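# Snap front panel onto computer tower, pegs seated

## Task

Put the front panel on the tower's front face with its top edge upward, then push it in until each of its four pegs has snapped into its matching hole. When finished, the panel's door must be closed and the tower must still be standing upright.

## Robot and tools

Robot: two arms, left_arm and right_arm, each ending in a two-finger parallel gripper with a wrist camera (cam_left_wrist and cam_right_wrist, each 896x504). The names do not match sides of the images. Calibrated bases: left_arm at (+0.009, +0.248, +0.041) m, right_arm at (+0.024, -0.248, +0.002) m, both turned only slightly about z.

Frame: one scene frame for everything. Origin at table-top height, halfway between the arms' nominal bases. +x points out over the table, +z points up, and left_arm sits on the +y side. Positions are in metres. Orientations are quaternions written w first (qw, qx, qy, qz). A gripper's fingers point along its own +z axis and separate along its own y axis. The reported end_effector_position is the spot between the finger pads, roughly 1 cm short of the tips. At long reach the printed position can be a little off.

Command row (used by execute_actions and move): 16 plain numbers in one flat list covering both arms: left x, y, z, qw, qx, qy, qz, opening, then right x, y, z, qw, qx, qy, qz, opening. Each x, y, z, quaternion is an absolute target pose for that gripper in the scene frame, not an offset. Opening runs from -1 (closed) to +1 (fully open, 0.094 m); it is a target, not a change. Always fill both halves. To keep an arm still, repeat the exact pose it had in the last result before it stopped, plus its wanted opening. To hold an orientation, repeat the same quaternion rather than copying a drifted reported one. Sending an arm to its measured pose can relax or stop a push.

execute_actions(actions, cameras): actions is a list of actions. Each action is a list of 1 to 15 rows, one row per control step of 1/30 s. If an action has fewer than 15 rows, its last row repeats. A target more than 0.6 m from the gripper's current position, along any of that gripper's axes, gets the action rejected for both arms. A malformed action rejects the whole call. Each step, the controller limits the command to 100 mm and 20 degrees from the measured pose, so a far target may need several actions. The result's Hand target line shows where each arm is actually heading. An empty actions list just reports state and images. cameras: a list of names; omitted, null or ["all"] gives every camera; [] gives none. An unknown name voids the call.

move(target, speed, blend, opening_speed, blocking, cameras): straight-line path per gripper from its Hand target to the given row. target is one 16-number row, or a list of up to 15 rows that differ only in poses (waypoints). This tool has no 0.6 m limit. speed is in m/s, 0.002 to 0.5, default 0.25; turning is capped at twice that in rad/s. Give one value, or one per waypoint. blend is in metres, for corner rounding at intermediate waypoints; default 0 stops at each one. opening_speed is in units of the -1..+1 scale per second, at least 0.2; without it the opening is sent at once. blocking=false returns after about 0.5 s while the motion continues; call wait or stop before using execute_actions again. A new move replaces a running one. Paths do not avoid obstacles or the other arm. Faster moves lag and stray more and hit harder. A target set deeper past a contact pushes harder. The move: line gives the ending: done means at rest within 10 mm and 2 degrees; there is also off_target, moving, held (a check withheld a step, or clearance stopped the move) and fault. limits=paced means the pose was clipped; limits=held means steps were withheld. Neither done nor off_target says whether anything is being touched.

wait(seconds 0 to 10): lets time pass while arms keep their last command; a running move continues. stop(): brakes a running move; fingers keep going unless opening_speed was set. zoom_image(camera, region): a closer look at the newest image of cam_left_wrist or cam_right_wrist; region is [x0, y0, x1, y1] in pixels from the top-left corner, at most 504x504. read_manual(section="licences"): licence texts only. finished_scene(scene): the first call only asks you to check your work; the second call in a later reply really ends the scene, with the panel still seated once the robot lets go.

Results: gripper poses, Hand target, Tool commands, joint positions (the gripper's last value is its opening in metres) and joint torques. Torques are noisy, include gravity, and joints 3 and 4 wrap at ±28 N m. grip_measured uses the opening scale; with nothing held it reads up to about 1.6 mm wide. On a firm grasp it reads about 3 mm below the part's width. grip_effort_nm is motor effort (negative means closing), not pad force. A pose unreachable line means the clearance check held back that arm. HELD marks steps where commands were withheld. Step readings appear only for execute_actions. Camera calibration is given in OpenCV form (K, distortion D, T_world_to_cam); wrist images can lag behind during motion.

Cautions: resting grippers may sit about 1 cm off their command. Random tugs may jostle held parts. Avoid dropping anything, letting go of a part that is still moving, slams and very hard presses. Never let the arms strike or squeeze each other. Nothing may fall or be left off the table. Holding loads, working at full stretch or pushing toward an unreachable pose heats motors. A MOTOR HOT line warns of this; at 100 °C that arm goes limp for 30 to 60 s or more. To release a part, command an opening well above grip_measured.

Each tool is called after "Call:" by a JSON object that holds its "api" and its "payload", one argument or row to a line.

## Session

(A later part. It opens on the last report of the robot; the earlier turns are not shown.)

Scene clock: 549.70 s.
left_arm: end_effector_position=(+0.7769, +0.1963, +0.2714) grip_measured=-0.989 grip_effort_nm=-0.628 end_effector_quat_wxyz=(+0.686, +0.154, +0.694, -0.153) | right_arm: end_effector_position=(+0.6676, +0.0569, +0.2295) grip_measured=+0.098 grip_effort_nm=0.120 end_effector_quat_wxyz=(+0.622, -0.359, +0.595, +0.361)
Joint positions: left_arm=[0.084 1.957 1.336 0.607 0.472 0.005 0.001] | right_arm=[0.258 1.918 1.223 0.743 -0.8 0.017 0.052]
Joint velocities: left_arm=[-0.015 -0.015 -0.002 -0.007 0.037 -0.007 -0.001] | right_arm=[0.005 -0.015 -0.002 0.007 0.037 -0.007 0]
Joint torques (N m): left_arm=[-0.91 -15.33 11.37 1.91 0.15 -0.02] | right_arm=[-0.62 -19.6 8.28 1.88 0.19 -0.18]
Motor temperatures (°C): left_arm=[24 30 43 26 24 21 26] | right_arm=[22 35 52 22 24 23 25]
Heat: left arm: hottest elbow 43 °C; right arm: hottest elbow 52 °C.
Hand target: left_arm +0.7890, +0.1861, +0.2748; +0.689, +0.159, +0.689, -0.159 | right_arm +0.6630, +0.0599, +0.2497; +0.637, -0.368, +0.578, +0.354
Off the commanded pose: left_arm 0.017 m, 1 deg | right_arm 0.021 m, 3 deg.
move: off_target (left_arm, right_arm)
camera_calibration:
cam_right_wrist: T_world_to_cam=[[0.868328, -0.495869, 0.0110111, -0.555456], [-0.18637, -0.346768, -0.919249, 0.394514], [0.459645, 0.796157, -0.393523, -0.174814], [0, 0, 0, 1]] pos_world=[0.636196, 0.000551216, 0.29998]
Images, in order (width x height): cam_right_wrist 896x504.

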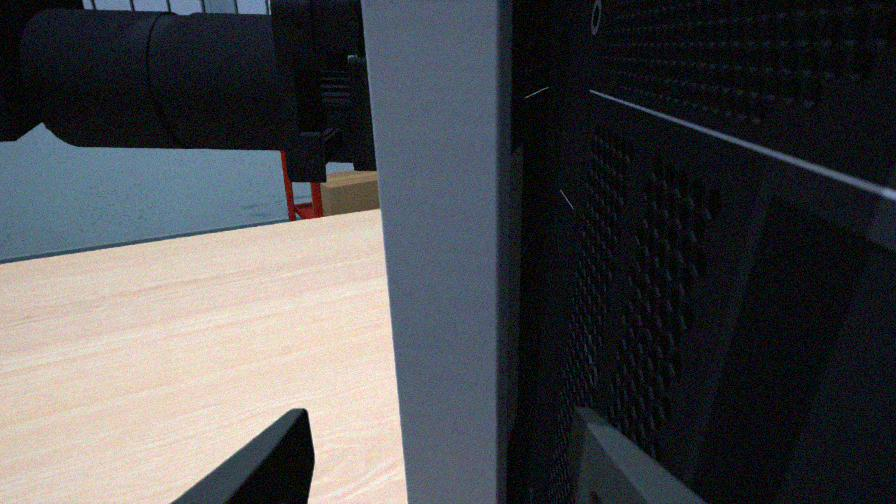

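Call:
{"api": "move", "payload": {
  "target": [
    [0.790,0.186,0.275,0.689,0.159,0.689,-0.159,-1,0.680,0.093,0.252,0.64,-0.37,0.58,0.355,0.1]
  ],
  "speed": 0.05,
  "cameras": ["cam_right_wrist"]
}}

Call:
{"api": "move", "payload": {
  "target": [
    [0.790,0.186,0.275,0.689,0.159,0.689,-0.159,-1,0.680,0.093,0.252,0.64,-0.37,0.58,0.355,-0.85]
  ],
  "opening_speed": 0.4,
  "cameras": ["cam_right_wrist"]
}}

Scene clock: 559.73 s.
left_arm: end_effector_position=(+0.7769, +0.1963, +0.2714) grip_measured=-0.989 grip_effort_nm=-0.628 end_effector_quat_wxyz=(+0.686, +0.154, +0.694, -0.153) | right_arm: end_effector_position=(+0.6706, +0.0813, +0.2342) grip_measured=+0.098 grip_effort_nm=0.120 end_effector_quat_wxyz=(+0.624, -0.359, +0.594, +0.358)
Joint positions: left_arm=[0.084 1.957 1.336 0.607 0.472 0.005 0.001] | right_arm=[0.298 1.93 1.257 0.723 -0.755 0.011 0.052]
Joint velocities: left_arm=[0.005 -0.005 0.007 0.002 -0.037 0.022 0.001] | right_arm=[0.005 -0.005 -0.017 0.002 -0.066 -0.007 0]
Joint torques (N m): left_arm=[-1.49 -15.38 11.32 1.91 0.15 -0.02] | right_arm=[-0.09 -16.79 13.29 1.02 0.12 -0.13]
Motor temperatures (°C): left_arm=[24 30 43 26 24 21 26] | right_arm=[22 34 50 22 24 23 25]
Heat: left arm: hottest elbow 43 °C; right arm: hottest elbow 50 °C.
Hand target: left_arm +0.7890, +0.1861, +0.2748; +0.689, +0.159, +0.689, -0.159 | right_arm +0.6788, +0.0923, +0.2522; +0.637, -0.368, +0.577, +0.353
Off the commanded pose: left_arm 0.017 m, 1 deg | right_arm 0.023 m, 3 deg.
move: off_target (left_arm, right_arm)
camera_calibration:
cam_right_wrist: T_world_to_cam=[[0.865521, -0.500614, 0.0160831, -0.544864], [-0.182855, -0.34571, -0.920352, 0.40575], [0.466301, 0.793644, -0.390759, -0.198688], [0, 0, 0, 1]] pos_world=[0.638434, 0.0251931, 0.304556]
Images, in order (width x height): cam_right_wrist 896x504.

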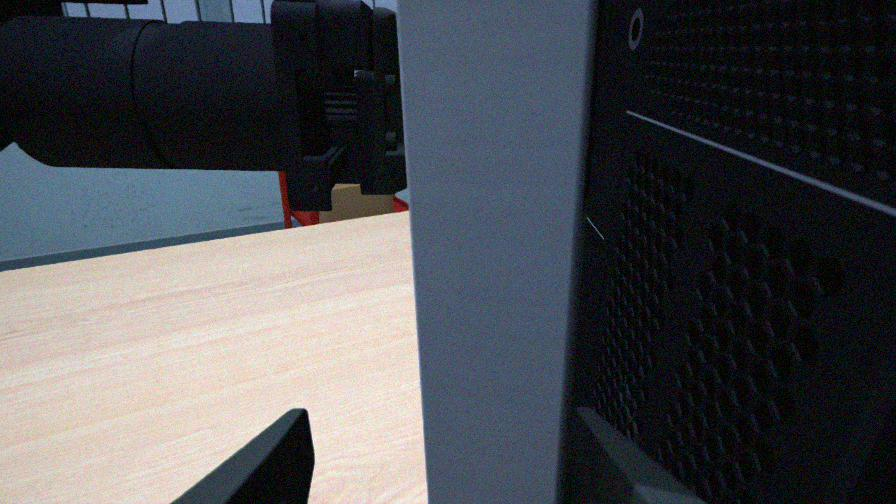

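Scene clock: 562.33 s.
left_arm: end_effector_position=(+0.7771, +0.1968, +0.2714) grip_measured=-0.989 grip_effort_nm=-0.637 end_effector_quat_wxyz=(+0.686, +0.153, +0.695, -0.152) | right_arm: end_effector_position=(+0.6728, +0.0801, +0.2343) grip_measured=-0.464 grip_effort_nm=-1.013 end_effector_quat_wxyz=(+0.628, -0.356, +0.596, +0.351)
Joint positions: left_arm=[0.084 1.957 1.336 0.607 0.469 0.005 0.001] | right_arm=[0.298 1.93 1.257 0.723 -0.74 0.004 0.025]
Joint velocities: left_arm=[0.005 -0.005 0.012 0.002 0.007 0.007 -0.001] | right_arm=[0.005 -0.005 -0.012 0.007 -0.037 -0.037 -0.001]
Joint torques (N m): left_arm=[-0.73 -15.15 11.37 1.94 0.25 -0.03] | right_arm=[-0.21 -16.85 12.92 1.07 -0.46 -0.15]
Motor temperatures (°C): left_arm=[24 30 43 26 24 21 26] | right_arm=[22 35 50 22 24 23 25]
Heat: left arm: hottest elbow 43 °C; right arm: hottest elbow 50 °C.
Hand target: left_arm +0.7891, +0.1862, +0.2748; +0.689, +0.159, +0.689, -0.159 | right_arm +0.6788, +0.0925, +0.2521; +0.637, -0.368, +0.577, +0.353
Off the commanded pose: left_arm 0.017 m, 1 deg | right_arm 0.023 m, 3 deg.
move: off_target (left_arm, right_arm)
camera_calibration:
cam_right_wrist: T_world_to_cam=[[0.85793, -0.51326, 0.0227912, -0.542807], [-0.182346, -0.34567, -0.920469, 0.40548], [0.480318, 0.785542, -0.390151, -0.207616], [0, 0, 0, 1]] pos_world=[0.63935, 0.0246514, 0.304601]
Images, in order (width x height): cam_right_wrist 896x504.

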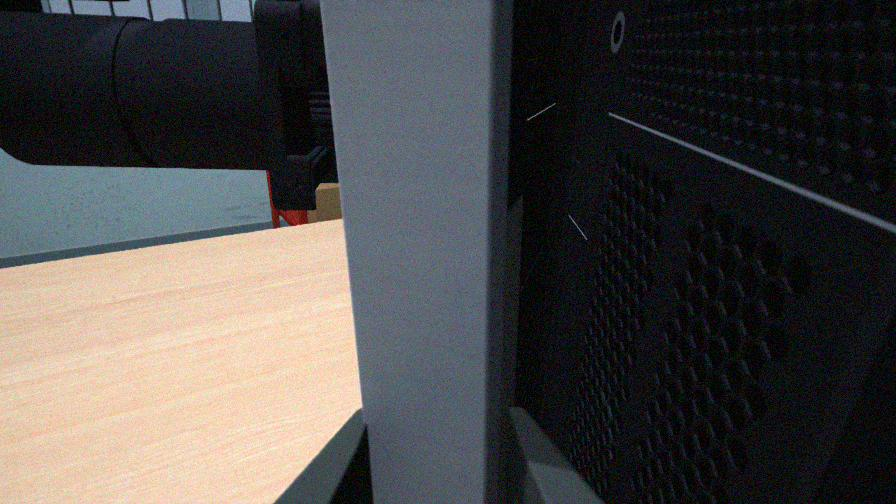

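Call:
{"api": "move", "payload": {
  "target": [
    [0.740,0.230,0.285,0.689,0.159,0.689,-0.159,-1,0.679,0.093,0.252,0.64,-0.37,0.58,0.355,-0.85],
    [0.68,0.25,0.5,0.689,0.159,0.689,-0.159,-1,0.655,0.090,0.275,0.652,-0.368,0.5677,0.35,-0.85],
    [0.65,0.2,0.65,0.42,0.077,0.885,-0.183,-1,0.655,0.085,0.275,0.652,-0.368,0.5677,0.35,-0.85]
  ],
  "speed": 0.12
}}

Scene clock: 574.20 s.
left_arm: end_effector_position=(+0.6523, +0.2025, +0.6544) grip_measured=-0.989 grip_effort_nm=-0.632 end_effector_quat_wxyz=(+0.427, +0.079, +0.882, -0.183) | right_arm: end_effector_position=(+0.6620, +0.0816, +0.2364) grip_measured=-0.512 grip_effort_nm=-1.023 end_effector_quat_wxyz=(+0.628, -0.359, +0.594, +0.351)
Joint positions: left_arm=[0.092 1.955 2.864 -1.586 0.434 0.011 0.001] | right_arm=[0.305 1.907 1.227 0.728 -0.737 -0.002 0.023]
Joint velocities: left_arm=[0.005 0.005 -0.007 -0.017 -0.022 -0.095 -0.001] | right_arm=[0.005 -0.005 0.002 0.022 0.022 -0.051 0.001]
Joint torques (N m): left_arm=[-0.62 -12.81 8.62 1.62 0.1 0.01] | right_arm=[-0.73 -20.66 8.94 2.26 -0.14 -0.04]
Motor temperatures (°C): left_arm=[24 30 43 26 24 21 26] | right_arm=[22 36 49 22 24 23 26]
Heat: left arm: hottest elbow 43 °C; right arm: hottest elbow 49 °C.
Hand target: left_arm +0.6580, +0.1991, +0.6511; +0.426, +0.080, +0.882, -0.184 | right_arm +0.6549, +0.0849, +0.2741; +0.650, -0.367, +0.566, +0.349
Off the commanded pose: left_arm 0.006 m, 1 deg | right_arm 0.039 m, 4 deg.
move: off_target (right_arm)
camera_calibration:
cam_left_wrist: T_world_to_cam=[[-0.301274, -0.921468, 0.245214, 0.223725], [-0.868164, 0.158716, -0.470214, 0.881521], [0.394367, -0.354549, -0.847803, 0.456946], [0, 0, 0, 1]] pos_world=[0.652502, 0.228253, 0.747043]
cam_right_wrist: T_world_to_cam=[[0.85967, -0.510088, 0.0278855, -0.535448], [-0.177639, -0.34967, -0.919878, 0.403016], [0.478969, 0.785838, -0.391212, -0.201673], [0, 0, 0, 1]] pos_world=[0.628495, 0.0262793, 0.30676]

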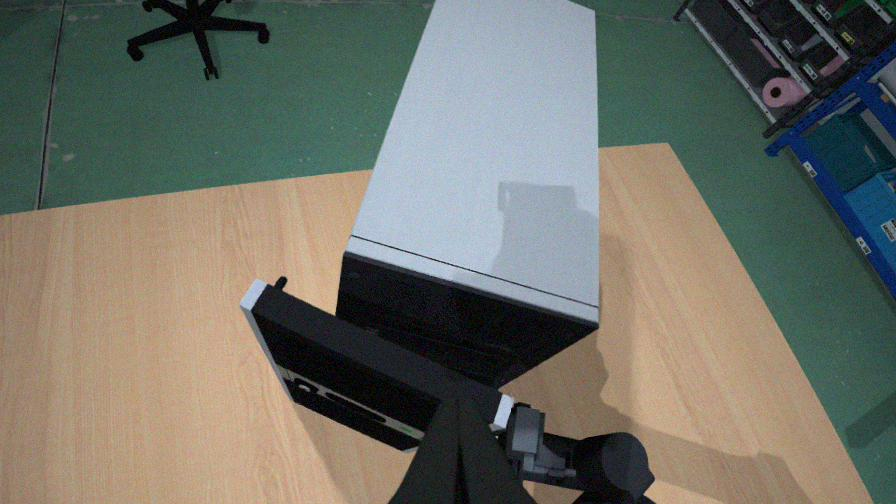

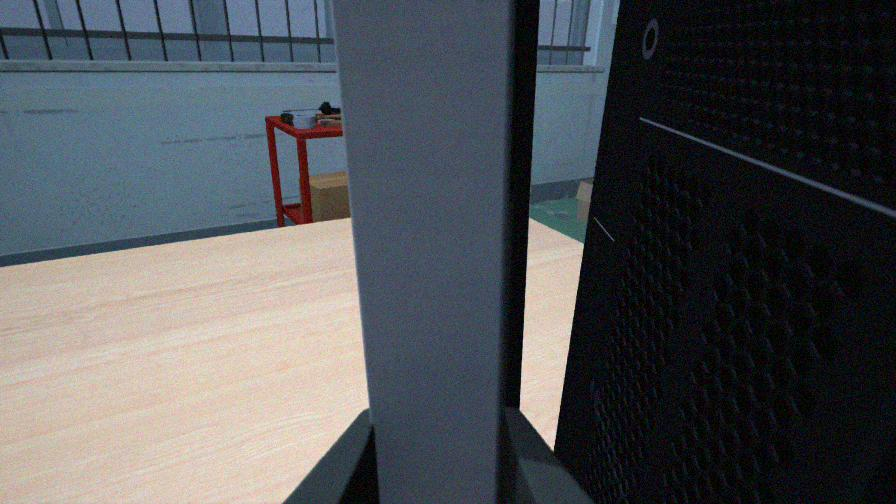

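Call:
{"api": "move", "payload": {
  "target": [
    [0.65,0.2,0.65,0.42,0.077,0.885,-0.183,-1,0.650,0.070,0.275,0.6225,-0.4115,0.5371,0.4001,-0.85],
    [0.65,0.2,0.65,0.42,0.077,0.885,-0.183,-1,0.652,0.022,0.275,0.6225,-0.4115,0.5371,0.4001,-0.85]
  ],
  "speed": 0.1
}}

Scene clock: 595.83 s.
left_arm: end_effector_position=(+0.6531, +0.2030, +0.6413) grip_measured=-0.989 grip_effort_nm=-0.642 end_effector_quat_wxyz=(+0.410, +0.075, +0.890, -0.184) | right_arm: end_effector_position=(+0.6528, +0.0260, +0.2445) grip_measured=-0.519 grip_effort_nm=-1.018 end_effector_quat_wxyz=(+0.602, -0.403, +0.556, +0.407)
Joint positions: left_arm=[0.092 1.937 2.805 -1.583 0.431 0.011 0.001] | right_arm=[0.185 1.907 1.227 0.787 -1.024 0.059 0.023]
Joint velocities: left_arm=[-0.005 -0.005 0.002 0.002 -0.007 -0.037 -0.001] | right_arm=[-0.005 0.005 0.007 0.012 -0.051 0.081 -0.001]
Joint torques (N m): left_arm=[-0.38 -15.79 6.23 2.37 0.11 0.03] | right_arm=[-1.49 -19.19 9.54 2.24 0 0.08]
Motor temperatures (°C): left_arm=[24 31 42 26 24 21 26] | right_arm=[22 37 49 22 24 23 26]
Heat: left arm: hottest elbow 42 °C; right arm: hottest elbow 49 °C.
Hand target: left_arm +0.6499, +0.2000, +0.6499; +0.420, +0.077, +0.886, -0.183 | right_arm +0.6520, +0.0227, +0.2758; +0.622, -0.409, +0.535, +0.400
Off the commanded pose: left_arm 0.010 m, 1 deg | right_arm 0.031 m, 3 deg.
move: off_target (right_arm)
camera_calibration:
cam_left_wrist: T_world_to_cam=[[-0.289367, -0.922398, 0.255827, 0.213298], [-0.885738, 0.15668, -0.436943, 0.866571], [0.362953, -0.353033, -0.862342, 0.475315], [0, 0, 0, 1]] pos_world=[0.65676, 0.228773, 0.733958]
cam_right_wrist: T_world_to_cam=[[0.933276, -0.358246, 0.0256254, -0.60761], [-0.111245, -0.356172, -0.927775, 0.348174], [0.341499, 0.863019, -0.37226, -0.0672697], [0, 0, 0, 1]] pos_world=[0.628773, -0.0356091, 0.313556]

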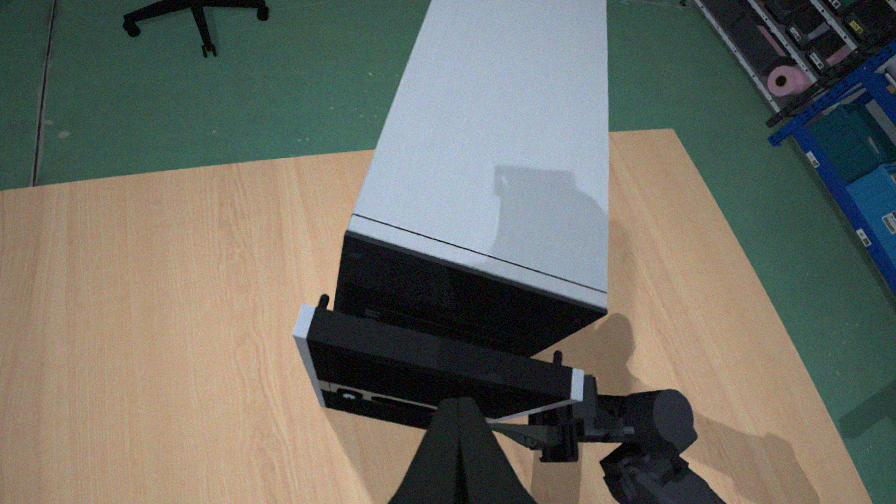

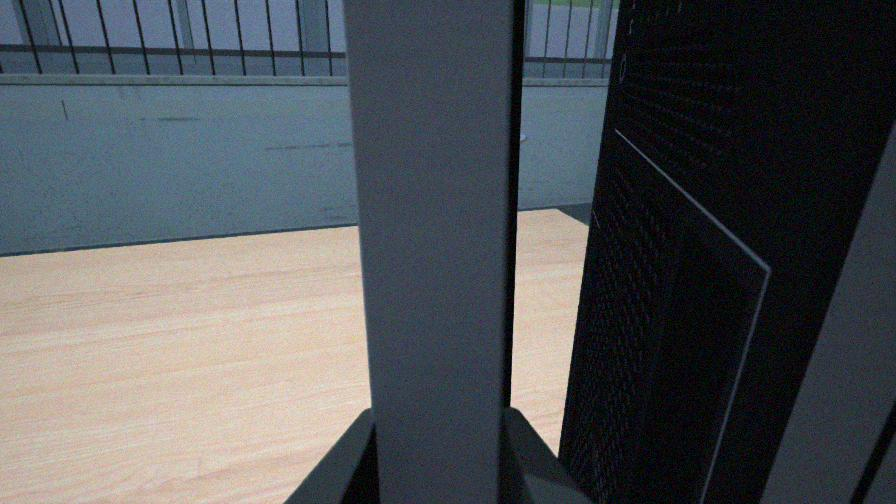

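Call:
{"api": "move", "payload": {
  "target": [
    [0.50,0.22,0.49,0.689,0.159,0.689,-0.159,-1,0.652,0.022,0.275,0.6225,-0.4115,0.5371,0.4001,-0.85]
  ],
  "cameras": ["cam_left_wrist"]
}}

Scene clock: 620.40 s.
left_arm: end_effector_position=(+0.4974, +0.2153, +0.4844) grip_measured=-0.989 grip_effort_nm=-0.628 end_effector_quat_wxyz=(+0.684, +0.159, +0.694, -0.158) | right_arm: end_effector_position=(+0.6525, +0.0260, +0.2445) grip_measured=-0.519 grip_effort_nm=-1.018 end_effector_quat_wxyz=(+0.601, -0.404, +0.556, +0.408)
Joint positions: left_arm=[0.177 1.022 0.913 0.092 0.579 0.008 0.001] | right_arm=[0.185 1.907 1.227 0.787 -1.026 0.06 0.023]
Joint velocities: left_arm=[0.005 -0.015 0.007 -0.002 0.007 -0.007 0] | right_arm=[-0.005 -0.005 0.002 -0.012 0.051 -0.037 0]
Joint torques (N m): left_arm=[0.38 -5.6 9.31 2.63 -0.01 -0.07] | right_arm=[-1.73 -19.25 9.35 2.02 0 0.02]
Motor temperatures (°C): left_arm=[24 32 40 26 24 21 26] | right_arm=[22 37 48 22 24 23 27]
Heat: left arm: hottest elbow 40 °C; right arm: hottest elbow 48 °C.
Hand target: left_arm +0.4954, +0.2181, +0.4900; +0.690, +0.155, +0.689, -0.157 | right_arm +0.6517, +0.0221, +0.2746; +0.621, -0.410, +0.536, +0.399
Off the commanded pose: left_arm 0.008 m, 1 deg | right_arm 0.031 m, 3 deg.
move: off_target (right_arm)
camera_calibration:
cam_left_wrist: T_world_to_cam=[[-0.434804, -0.900474, -0.0095972, 0.415878], [-0.389454, 0.19764, -0.899591, 0.626575], [0.811955, -0.387409, -0.436627, -0.0212976], [0, 0, 0, 1]] pos_world=[0.44214, 0.2424, 0.558354]
Images, in order (width x height): cam_left_wrist 896x504.

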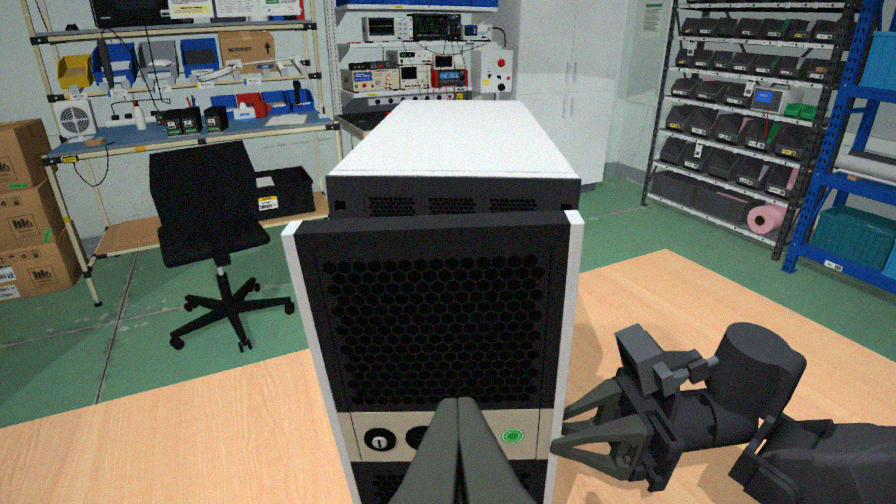

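Call:
{"api": "move", "payload": {
  "target": [
    [0.50,0.22,0.49,0.689,0.159,0.689,-0.159,-1,0.654,0.024,0.276,0.6388,-0.3973,0.5237,0.3999,-0.85]
  ],
  "cameras": ["cam_left_wrist"],
  "speed": 0.1
}}

Call:
{"api": "zoom_image", "payload": {
  "camera": "cam_left_wrist",
  "region": [250, 100, 650, 325]
}}

Call:
{"api": "move", "payload": {
  "target": [
    [0.65,0.2,0.65,0.42,0.077,0.885,-0.183,-1,0.654,0.024,0.276,0.6388,-0.3973,0.5237,0.3999,-0.85]
  ],
  "cameras": ["cam_left_wrist"]
}}

Call:
{"api": "zoom_image", "payload": {
  "camera": "cam_left_wrist",
  "region": [250, 180, 650, 405]
}}

Scene clock: 649.40 s.
left_arm: end_effector_position=(+0.4966, +0.2165, +0.4846) grip_measured=-0.989 grip_effort_nm=-0.623 end_effector_quat_wxyz=(+0.684, +0.161, +0.693, -0.160) | right_arm: end_effector_position=(+0.6538, +0.0242, +0.2604) grip_measured=-0.529 grip_effort_nm=-1.013 end_effector_quat_wxyz=(+0.626, -0.396, +0.536, +0.404)
Joint positions: left_arm=[0.183 1.022 0.913 0.094 0.592 0.007 0.001] | right_arm=[0.185 1.909 1.227 0.89 -1.003 0.112 0.022]
Joint velocities: left_arm=[0.015 -0.024 0.007 -0.002 -0.081 -0.022 0] | right_arm=[-0.024 0.005 -0.017 0.002 0.022 -0.037 0]
Joint torques (N m): left_arm=[0.38 -4.13 10.13 2.71 0.1 -0.04] | right_arm=[-1.38 -17.96 8.99 2.18 0.39 0.12]
Motor temperatures (°C): left_arm=[24 30 41 26 24 21 26] | right_arm=[22 37 48 22 24 23 27]
Heat: left arm: hottest elbow 41 °C; right arm: hottest elbow 48 °C.
Hand target: left_arm +0.4999, +0.2202, +0.4899; +0.689, +0.159, +0.689, -0.159 | right_arm +0.6541, +0.0240, +0.2761; +0.639, -0.397, +0.523, +0.401
Off the commanded pose: left_arm 0.007 m, 1 deg | right_arm 0.016 m, 2 deg.
move: off_target (right_arm)
camera_calibration:
cam_left_wrist: T_world_to_cam=[[-0.440612, -0.897647, -0.00949324, 0.418807], [-0.387083, 0.199521, -0.900199, 0.624939], [0.809955, -0.392964, -0.435375, -0.0185355], [0, 0, 0, 1]] pos_world=[0.441447, 0.243969, 0.558475]
Images, in order (width x height): cam_left_wrist 896x504.

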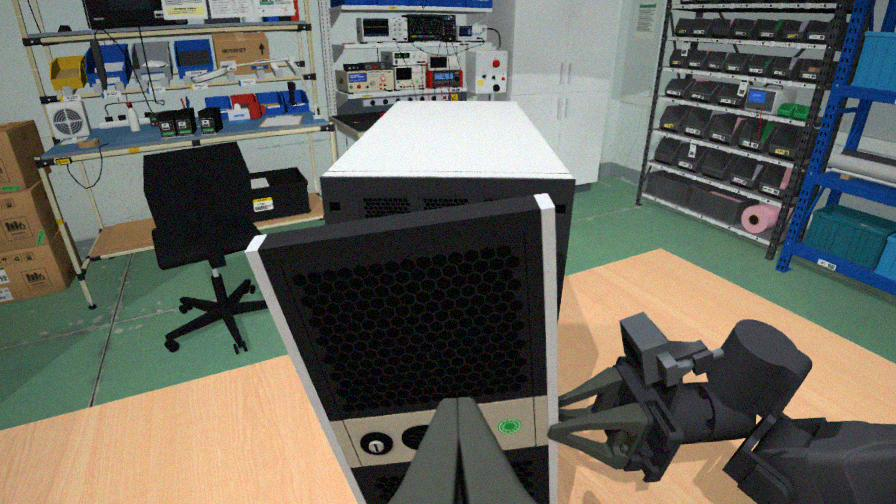

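Scaled by 1.260 from the camera's 896x504 image, which has a finer 1280x720 frame.

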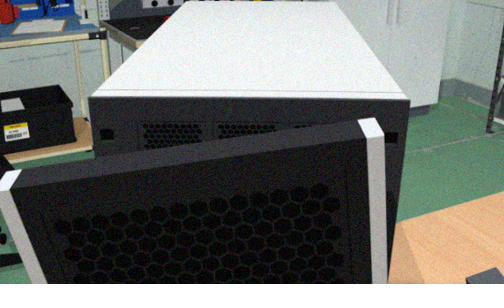

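Scene clock: 652.43 s.
left_arm: end_effector_position=(+0.6489, +0.2048, +0.6515) grip_measured=-0.989 grip_effort_nm=-0.637 end_effector_quat_wxyz=(+0.420, +0.073, +0.885, -0.186) | right_arm: end_effector_position=(+0.6538, +0.0242, +0.2604) grip_measured=-0.529 grip_effort_nm=-1.018 end_effector_quat_wxyz=(+0.626, -0.396, +0.536, +0.404)
Joint positions: left_arm=[0.096 1.929 2.816 -1.578 0.437 0.003 0.001] | right_arm=[0.185 1.909 1.227 0.89 -1.003 0.112 0.022]
Joint velocities: left_arm=[-0.015 -0.005 -0.002 -0.002 0.007 0.095 0] | right_arm=[0.005 0.005 -0.002 -0.012 -0.007 0.037 0.001]
Joint torques (N m): left_arm=[-0.26 -12.92 8.83 1.66 0.15 0.15] | right_arm=[-1.73 -18.32 9.16 2.1 0.37 0.1]
Motor temperatures (°C): left_arm=[24 30 41 26 24 21 26] | right_arm=[22 37 47 22 24 23 27]
Heat: left arm: hottest elbow 41 °C; right arm: hottest elbow 47 °C.
Hand target: left_arm +0.6544, +0.2015, +0.6493; +0.422, +0.081, +0.884, -0.183 | right_arm +0.6539, +0.0240, +0.2760; +0.639, -0.397, +0.524, +0.400
Off the commanded pose: left_arm 0.005 m, 1 deg | right_arm 0.016 m, 2 deg.
move: off_target (right_arm)
camera_calibration:
cam_left_wrist: T_world_to_cam=[[-0.290562, -0.921537, 0.257573, 0.210564], [-0.877276, 0.149084, -0.456247, 0.875587], [0.382048, -0.358531, -0.85176, 0.468114], [0, 0, 0, 1]] pos_world=[0.650471, 0.23134, 0.743969]
Images, in order (width x height): cam_left_wrist 896x504.

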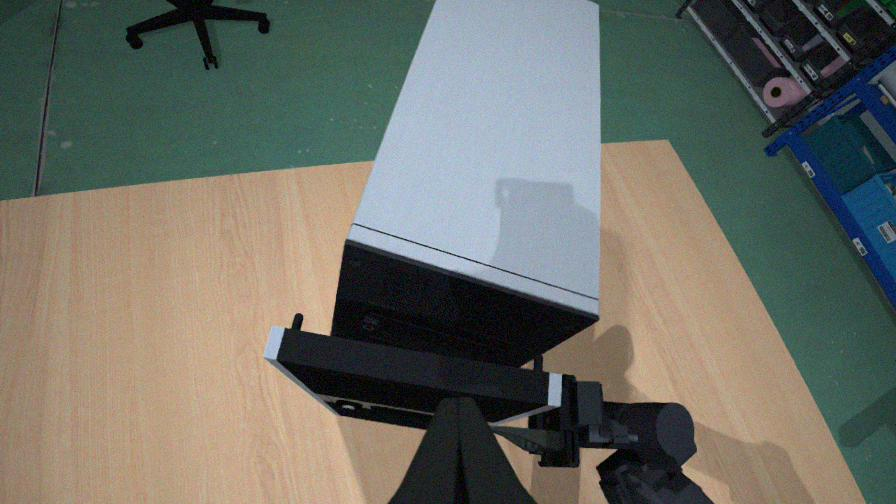

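Scaled by 1.260 from the camera's 896x504 image, which has a finer 1280x720 frame.

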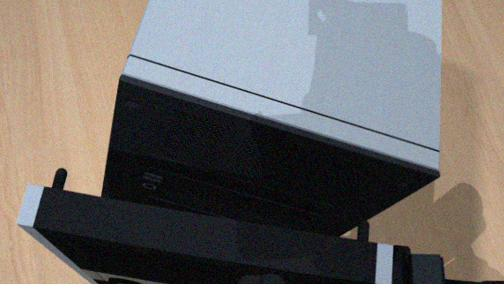

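Call:
{"api": "move", "payload": {
  "target": [
    [0.50,0.22,0.49,0.689,0.159,0.689,-0.159,-1,0.654,0.024,0.256,0.6225,-0.4115,0.5371,0.4001,-0.85]
  ],
  "speed": 0.08
}}

Call:
{"api": "move", "payload": {
  "target": [
    [0.50,0.22,0.49,0.689,0.159,0.689,-0.159,-1,0.654,0.024,0.235,0.6225,-0.4115,0.5371,0.4001,-0.85]
  ],
  "speed": 0.05
}}

Scene clock: 675.40 s.
left_arm: end_effector_position=(+0.4986, +0.2155, +0.4827) grip_measured=-0.989 grip_effort_nm=-0.632 end_effector_quat_wxyz=(+0.683, +0.158, +0.696, -0.158) | right_arm: end_effector_position=(+0.6518, +0.0256, +0.2546) grip_measured=-0.529 grip_effort_nm=-1.023 end_effector_quat_wxyz=(+0.620, -0.408, +0.536, +0.402)
Joint positions: left_arm=[0.176 1.026 0.913 0.092 0.577 0.008 0.001] | right_arm=[0.185 1.909 1.227 0.858 -1.022 0.075 0.022]
Joint velocities: left_arm=[-0.005 -0.005 -0.002 -0.007 -0.022 -0.037 0.001] | right_arm=[0.005 0.005 0.002 -0.017 -0.051 0.037 -0.001]
Joint torques (N m): left_arm=[0.67 -5.71 9.22 2.66 0.08 -0.07] | right_arm=[-1.67 -17.32 8.92 0.62 0 -0.1]
Motor temperatures (°C): left_arm=[24 30 41 26 24 21 26] | right_arm=[22 36 47 22 24 23 27]
Heat: left arm: hottest elbow 41 °C; right arm: hottest elbow 47 °C.
Hand target: left_arm +0.4953, +0.2184, +0.4899; +0.690, +0.155, +0.689, -0.157 | right_arm +0.6539, +0.0240, +0.2561; +0.621, -0.410, +0.536, +0.399
Off the commanded pose: left_arm 0.009 m, 1 deg | right_arm 0.003 m, 0 deg.
move: done
camera_calibration:
cam_left_wrist: T_world_to_cam=[[-0.433455, -0.901145, -0.00737617, 0.414991], [-0.39297, 0.196374, -0.898338, 0.626857], [0.810982, -0.386491, -0.439243, -0.0213619], [0, 0, 0, 1]] pos_world=[0.443541, 0.242613, 0.556808]
cam_right_wrist: T_world_to_cam=[[0.930549, -0.35982, 0.0678859, -0.615988], [-0.0623652, -0.338429, -0.938923, 0.327766], [0.360818, 0.86948, -0.337365, -0.0844977], [0, 0, 0, 1]] pos_world=[0.624136, -0.0372503, 0.321058]

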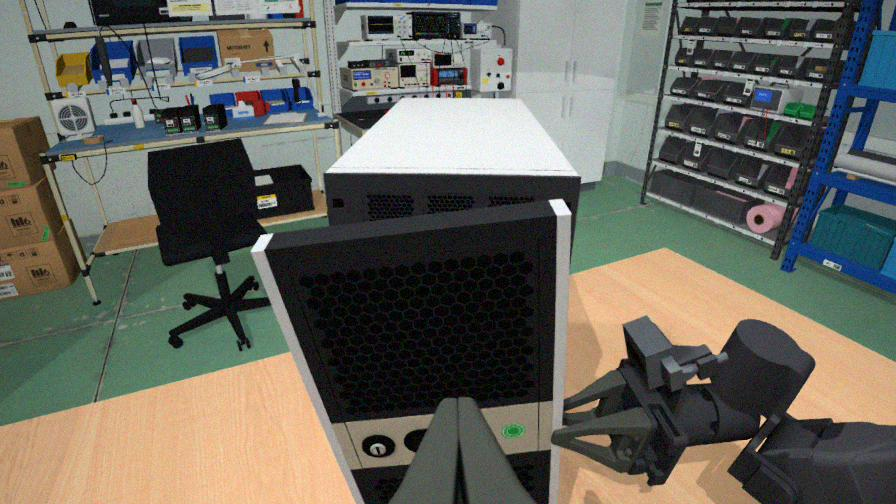

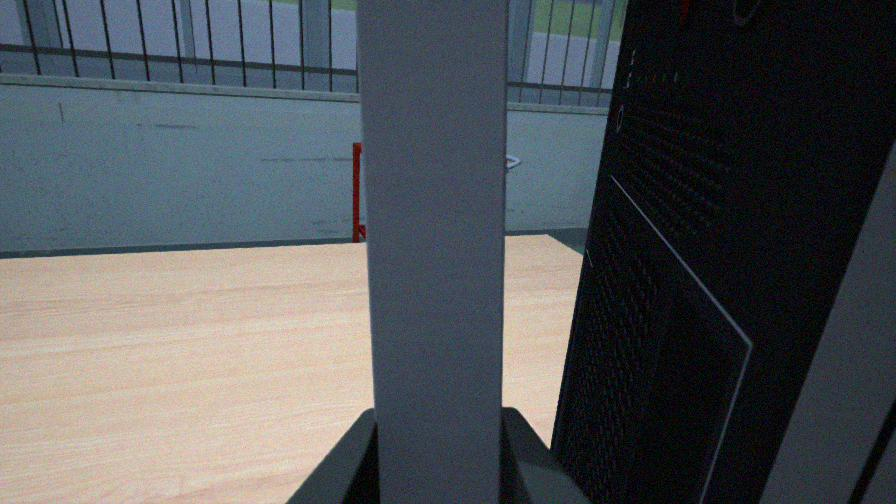

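Scene clock: 676.30 s.
left_arm: end_effector_position=(+0.4977, +0.2164, +0.4831) grip_measured=-0.989 grip_effort_nm=-0.637 end_effector_quat_wxyz=(+0.683, +0.161, +0.694, -0.161) | right_arm: end_effector_position=(+0.6525, +0.0258, +0.2496) grip_measured=-0.529 grip_effort_nm=-1.018 end_effector_quat_wxyz=(+0.624, -0.410, +0.532, +0.400)
Joint positions: left_arm=[0.183 1.026 0.913 0.094 0.592 0.008 0.001] | right_arm=[0.185 1.923 1.227 0.886 -1.023 0.075 0.022]
Joint velocities: left_arm=[-0.015 0.005 -0.007 0.007 0.007 0.022 0] | right_arm=[0.005 0.015 0.002 0.002 -0.022 -0.022 0]
Joint torques (N m): left_arm=[0.44 -5.19 10.1 2.54 0.1 -0.04] | right_arm=[-1.67 -15.74 7.61 1.52 -0.02 -0.15]
Motor temperatures (°C): left_arm=[24 29 41 26 24 21 26] | right_arm=[22 36 47 22 24 23 27]
Heat: left arm: hottest elbow 41 °C; right arm: hottest elbow 47 °C.
Hand target: left_arm +0.4999, +0.2200, +0.4900; +0.689, +0.159, +0.689, -0.159 | right_arm +0.6537, +0.0240, +0.2352; +0.621, -0.410, +0.536, +0.399
Off the commanded pose: left_arm 0.008 m, 1 deg | right_arm 0.015 m, 1 deg.
move: off_target (right_arm)
camera_calibration:
cam_left_wrist: T_world_to_cam=[[-0.440988, -0.897478, -0.00796436, 0.418627], [-0.389915, 0.199567, -0.898966, 0.624744], [0.808391, -0.393327, -0.437947, -0.0179878], [0, 0, 0, 1]] pos_world=[0.442748, 0.243955, 0.55708]
cam_right_wrist: T_world_to_cam=[[0.929945, -0.358974, 0.0796245, -0.618788], [-0.0493172, -0.33636, -0.940441, 0.315067], [0.364376, 0.870632, -0.3305, -0.0907023], [0, 0, 0, 1]] pos_world=[0.624027, -0.0371846, 0.315596]

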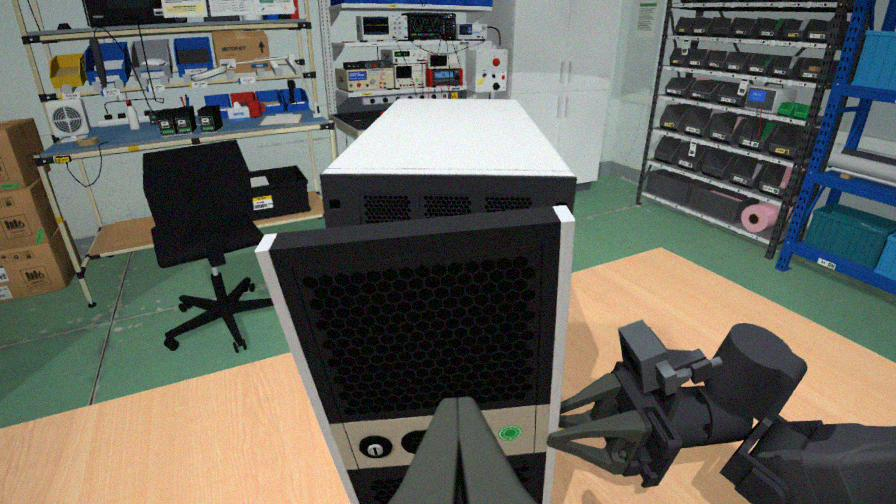

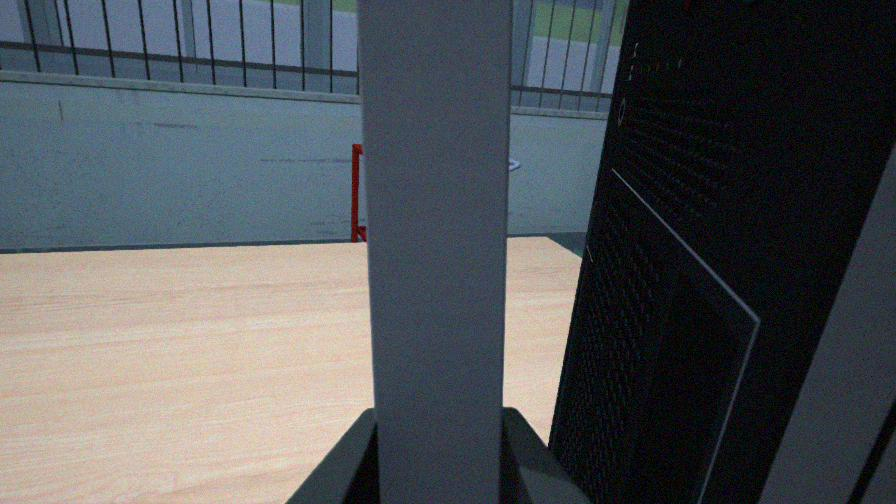

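Call:
{"api": "move", "payload": {
  "target": [
    [0.50,0.22,0.49,0.689,0.159,0.689,-0.159,-1,0.654,0.024,0.215,0.6225,-0.4115,0.5371,0.4001,-0.85]
  ],
  "speed": 0.05,
  "cameras": ["cam_left_wrist"]
}}

Scene clock: 681.03 s.
left_arm: end_effector_position=(+0.4977, +0.2166, +0.4831) grip_measured=-0.989 grip_effort_nm=-0.623 end_effector_quat_wxyz=(+0.683, +0.161, +0.694, -0.160) | right_arm: end_effector_position=(+0.6517, +0.0257, +0.2327) grip_measured=-0.531 grip_effort_nm=-1.018 end_effector_quat_wxyz=(+0.627, -0.413, +0.527, +0.397)
Joint positions: left_arm=[0.183 1.026 0.913 0.094 0.592 0.008 0.001] | right_arm=[0.185 1.955 1.215 0.94 -1.024 0.072 0.022]
Joint velocities: left_arm=[-0.015 0.024 -0.002 0.012 -0.007 0.037 0.001] | right_arm=[-0.015 -0.005 0.012 -0.002 0.11 -0.037 -0.001]
Joint torques (N m): left_arm=[0.44 -4.95 10.06 2.56 0.11 -0.06] | right_arm=[-1.55 -15.85 7.54 1.01 0.1 -0.09]
Motor temperatures (°C): left_arm=[24 29 41 26 24 21 26] | right_arm=[22 36 46 22 24 23 27]
Heat: left arm: hottest elbow 41 °C; right arm: hottest elbow 46 °C.
Hand target: left_arm +0.4999, +0.2202, +0.4899; +0.689, +0.159, +0.689, -0.159 | right_arm +0.6536, +0.0239, +0.2153; +0.621, -0.410, +0.536, +0.399
Off the commanded pose: left_arm 0.008 m, 1 deg | right_arm 0.018 m, 1 deg.
move: off_target (right_arm)
camera_calibration:
cam_left_wrist: T_world_to_cam=[[-0.440645, -0.897646, -0.00796436, 0.418666], [-0.389991, 0.199419, -0.898966, 0.624782], [0.808541, -0.393019, -0.437947, -0.0180657], [0, 0, 0, 1]] pos_world=[0.442749, 0.24412, 0.55708]
Images, in order (width x height): cam_left_wrist 896x504.

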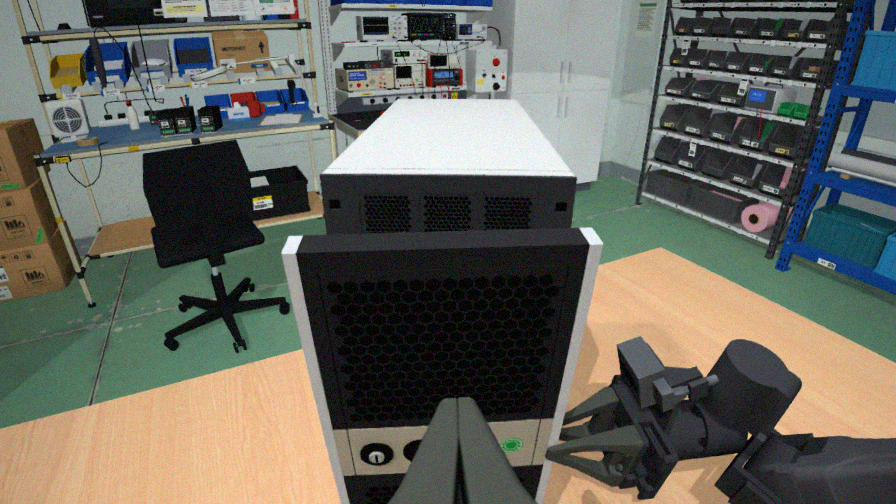

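Call:
{"api": "move", "payload": {
  "target": [
    [0.50,0.22,0.49,0.689,0.159,0.689,-0.159,-1,0.653,0.025,0.232,0.6225,-0.4115,0.5371,0.4001,-0.3]
  ],
  "opening_speed": 0.3
}}

Call:
{"api": "move", "payload": {
  "target": [
    [0.50,0.22,0.49,0.689,0.159,0.689,-0.159,-1,0.664,0.046,0.238,0.6225,-0.4115,0.5371,0.4001,-0.3]
  ],
  "speed": 0.04
}}

Scene clock: 698.80 s.
left_arm: end_effector_position=(+0.4977, +0.2166, +0.4831) grip_measured=-0.989 grip_effort_nm=-0.632 end_effector_quat_wxyz=(+0.683, +0.161, +0.694, -0.160) | right_arm: end_effector_position=(+0.6520, +0.0258, +0.2303) grip_measured=-0.303 grip_effort_nm=0.120 end_effector_quat_wxyz=(+0.620, -0.410, +0.535, +0.400)
Joint positions: left_arm=[0.183 1.026 0.913 0.094 0.592 0.008 0.001] | right_arm=[0.185 1.951 1.215 0.909 -1.024 0.067 0.033]
Joint velocities: left_arm=[0.005 -0.005 -0.012 -0.012 0.037 0.095 0.001] | right_arm=[-0.005 0.005 -0.002 -0.012 -0.007 0.007 0.001]
Joint torques (N m): left_arm=[0.5 -5.13 10.18 2.59 0.1 -0.03] | right_arm=[-0.97 -17.55 8.09 0.87 0.12 -0.05]
Motor temperatures (°C): left_arm=[24 29 42 26 24 21 26] | right_arm=[22 36 44 22 24 23 27]
Heat: left arm: hottest elbow 42 °C; right arm: hottest elbow 44 °C.
Hand target: left_arm +0.4999, +0.2200, +0.4899; +0.689, +0.159, +0.689, -0.159 | right_arm +0.6530, +0.0250, +0.2319; +0.621, -0.410, +0.536, +0.399
Off the commanded pose: left_arm 0.008 m, 1 deg | right_arm 0.002 m, 0 deg.
move: done
camera_calibration:
cam_left_wrist: T_world_to_cam=[[-0.440645, -0.897646, -0.00796436, 0.418666], [-0.389991, 0.199419, -0.898966, 0.624782], [0.808541, -0.393019, -0.437947, -0.0180657], [0, 0, 0, 1]] pos_world=[0.442749, 0.24412, 0.55708]
cam_right_wrist: T_world_to_cam=[[0.930651, -0.358473, 0.073389, -0.615862], [-0.0576477, -0.341703, -0.938038, 0.301825], [0.361339, 0.868755, -0.338672, -0.0930109], [0, 0, 0, 1]] pos_world=[0.62416, -0.0368317, 0.296821]

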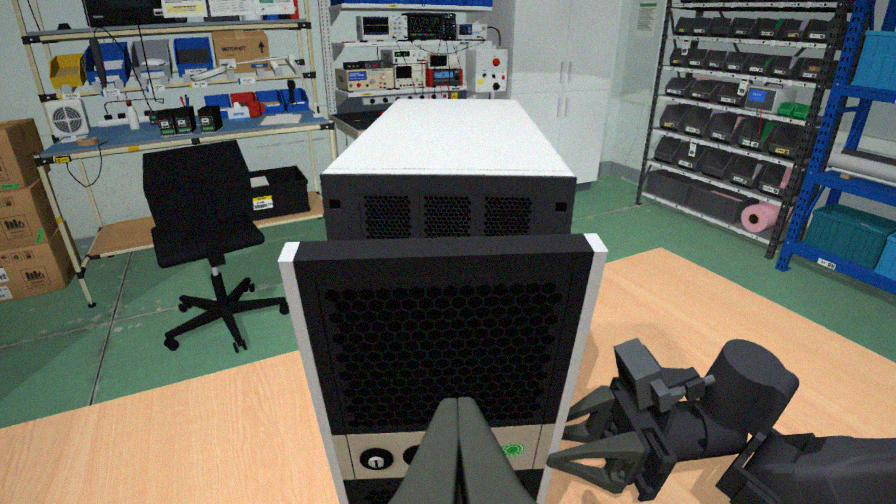

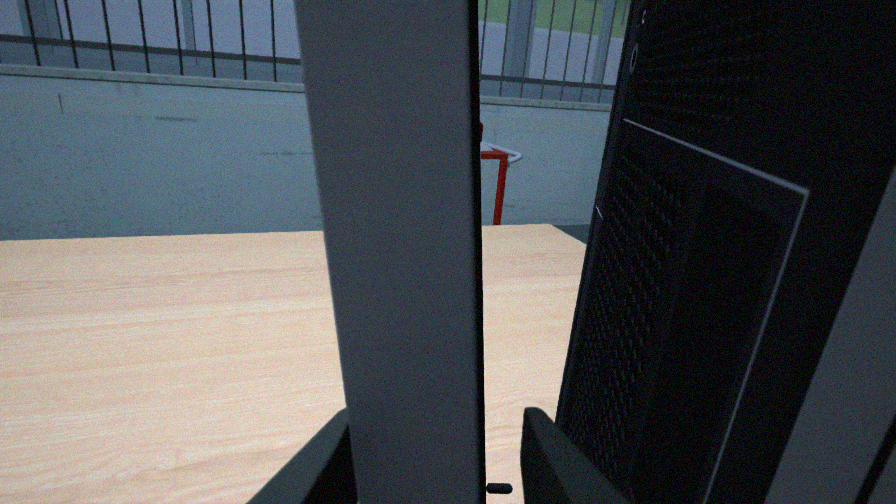

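Scene clock: 699.93 s.
left_arm: end_effector_position=(+0.4977, +0.2166, +0.4831) grip_measured=-0.989 grip_effort_nm=-0.632 end_effector_quat_wxyz=(+0.683, +0.161, +0.694, -0.160) | right_arm: end_effector_position=(+0.6520, +0.0370, +0.2222) grip_measured=-0.302 grip_effort_nm=0.125 end_effector_quat_wxyz=(+0.608, -0.401, +0.551, +0.406)
Joint positions: left_arm=[0.183 1.026 0.913 0.094 0.592 0.008 0.001] | right_arm=[0.205 1.954 1.215 0.868 -0.998 0.067 0.033]
Joint velocities: left_arm=[-0.005 -0.015 -0.007 -0.007 -0.11 -0.007 -0.001] | right_arm=[-0.005 -0.005 0.007 -0.017 0.022 0.022 -0.001]
Joint torques (N m): left_arm=[0.44 -4.72 10.11 2.52 0.08 -0.06] | right_arm=[-0.85 -17.44 12.77 0.85 0.28 -0.2]
Motor temperatures (°C): left_arm=[24 29 42 26 24 21 26] | right_arm=[22 36 44 22 24 23 27]
Heat: left arm: hottest elbow 42 °C; right arm: hottest elbow 44 °C.
Hand target: left_arm +0.4999, +0.2200, +0.4899; +0.689, +0.159, +0.689, -0.159 | right_arm +0.6626, +0.0456, +0.2381; +0.621, -0.410, +0.536, +0.399
Off the commanded pose: left_arm 0.008 m, 1 deg | right_arm 0.022 m, 3 deg.
move: off_target (right_arm)
camera_calibration:
cam_left_wrist: T_world_to_cam=[[-0.440645, -0.897646, -0.00796436, 0.418666], [-0.389991, 0.199419, -0.898966, 0.624782], [0.808541, -0.393019, -0.437947, -0.0180657], [0, 0, 0, 1]] pos_world=[0.442749, 0.24412, 0.55708]
cam_right_wrist: T_world_to_cam=[[0.930788, -0.363958, 0.0341794, -0.602467], [-0.101057, -0.34604, -0.932761, 0.325404], [0.351313, 0.864749, -0.35887, -0.0942731], [0, 0, 0, 1]] pos_world=[0.626773, -0.0251473, 0.290284]

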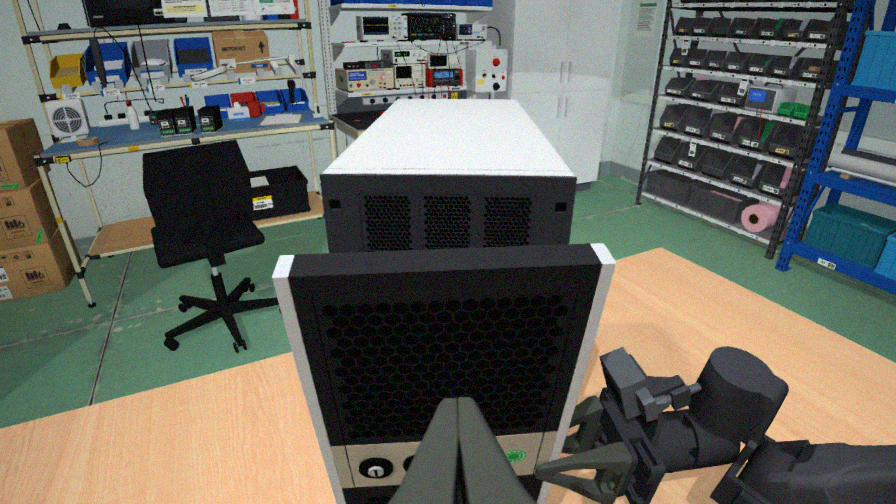

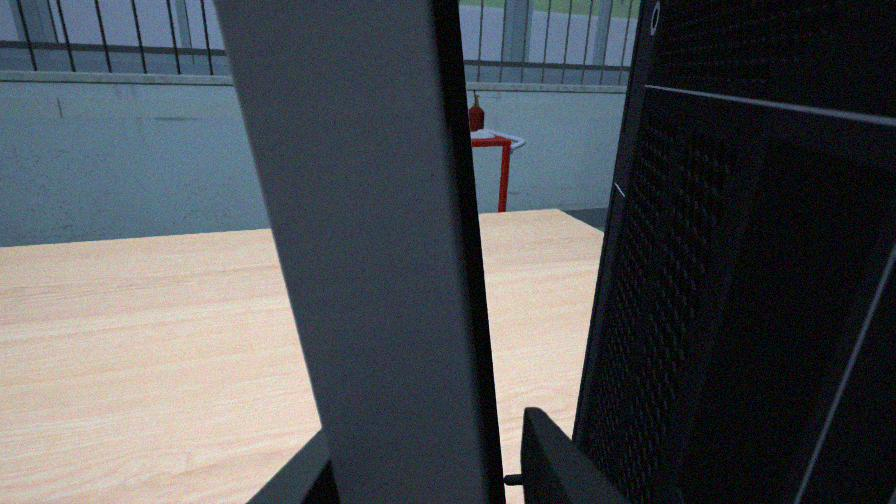

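Call:
{"api": "move", "payload": {
  "target": [
    [0.50,0.22,0.49,0.689,0.159,0.689,-0.159,-1,0.684,0.042,0.240,0.6225,-0.4115,0.5371,0.4001,-0.3]
  ],
  "speed": 0.04
}}

Scene clock: 712.23 s.
left_arm: end_effector_position=(+0.4977, +0.2166, +0.4831) grip_measured=-0.989 grip_effort_nm=-0.628 end_effector_quat_wxyz=(+0.683, +0.161, +0.694, -0.160) | right_arm: end_effector_position=(+0.6704, +0.0416, +0.2254) grip_measured=-0.302 grip_effort_nm=0.115 end_effector_quat_wxyz=(+0.609, -0.404, +0.548, +0.406)
Joint positions: left_arm=[0.183 1.026 0.913 0.094 0.592 0.008 0.001] | right_arm=[0.205 1.989 1.284 0.841 -1.004 0.067 0.033]
Joint velocities: left_arm=[-0.005 -0.005 -0.012 -0.002 0.007 -0.081 0] | right_arm=[-0.005 0.005 -0.007 -0.002 0.007 0.022 -0.001]
Joint torques (N m): left_arm=[0.5 -4.72 10.07 2.55 0.09 -0.06] | right_arm=[-1.67 -17.08 12.6 1.09 0.01 -0.1]
Motor temperatures (°C): left_arm=[24 29 42 26 24 21 26] | right_arm=[22 36 45 22 24 23 26]
Heat: left arm: hottest elbow 42 °C; right arm: hottest elbow 45 °C.
Hand target: left_arm +0.4999, +0.2200, +0.4899; +0.689, +0.159, +0.689, -0.159 | right_arm +0.6831, +0.0417, +0.2402; +0.621, -0.410, +0.536, +0.399
Off the commanded pose: left_arm 0.008 m, 1 deg | right_arm 0.020 m, 2 deg.
move: off_target (right_arm)
camera_calibration:
cam_left_wrist: T_world_to_cam=[[-0.440645, -0.897646, -0.00796436, 0.418666], [-0.389991, 0.199419, -0.898966, 0.624782], [0.808541, -0.393019, -0.437947, -0.0180657], [0, 0, 0, 1]] pos_world=[0.442749, 0.24412, 0.55708]
cam_right_wrist: T_world_to_cam=[[0.932717, -0.358346, 0.0403436, -0.62087], [-0.0925432, -0.345989, -0.933663, 0.326302], [0.348533, 0.86711, -0.355872, -0.102451], [0, 0, 0, 1]] pos_world=[0.645, -0.0207534, 0.293245]

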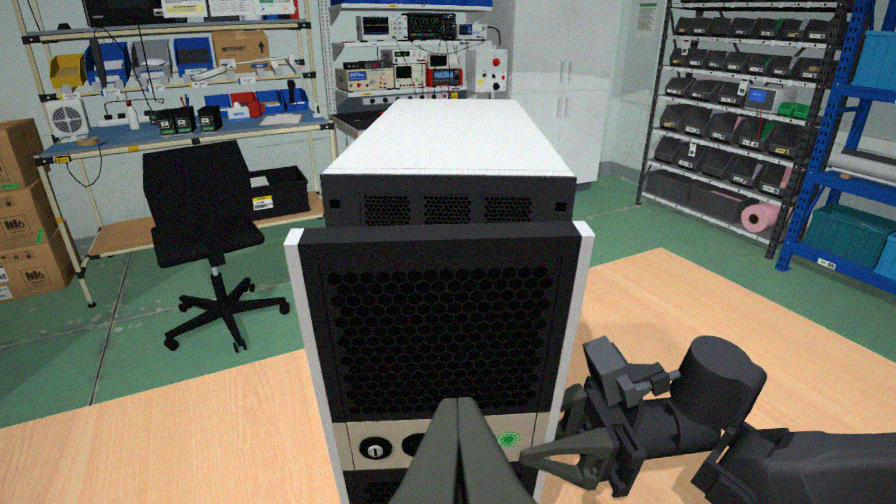

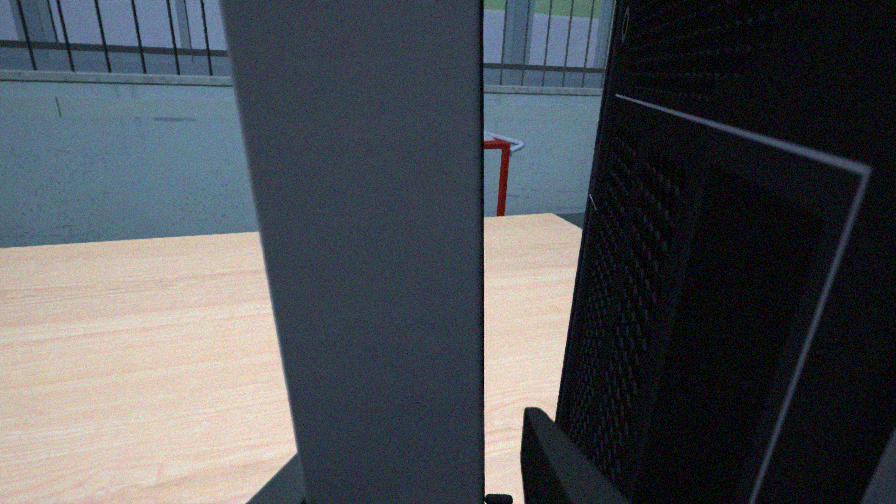

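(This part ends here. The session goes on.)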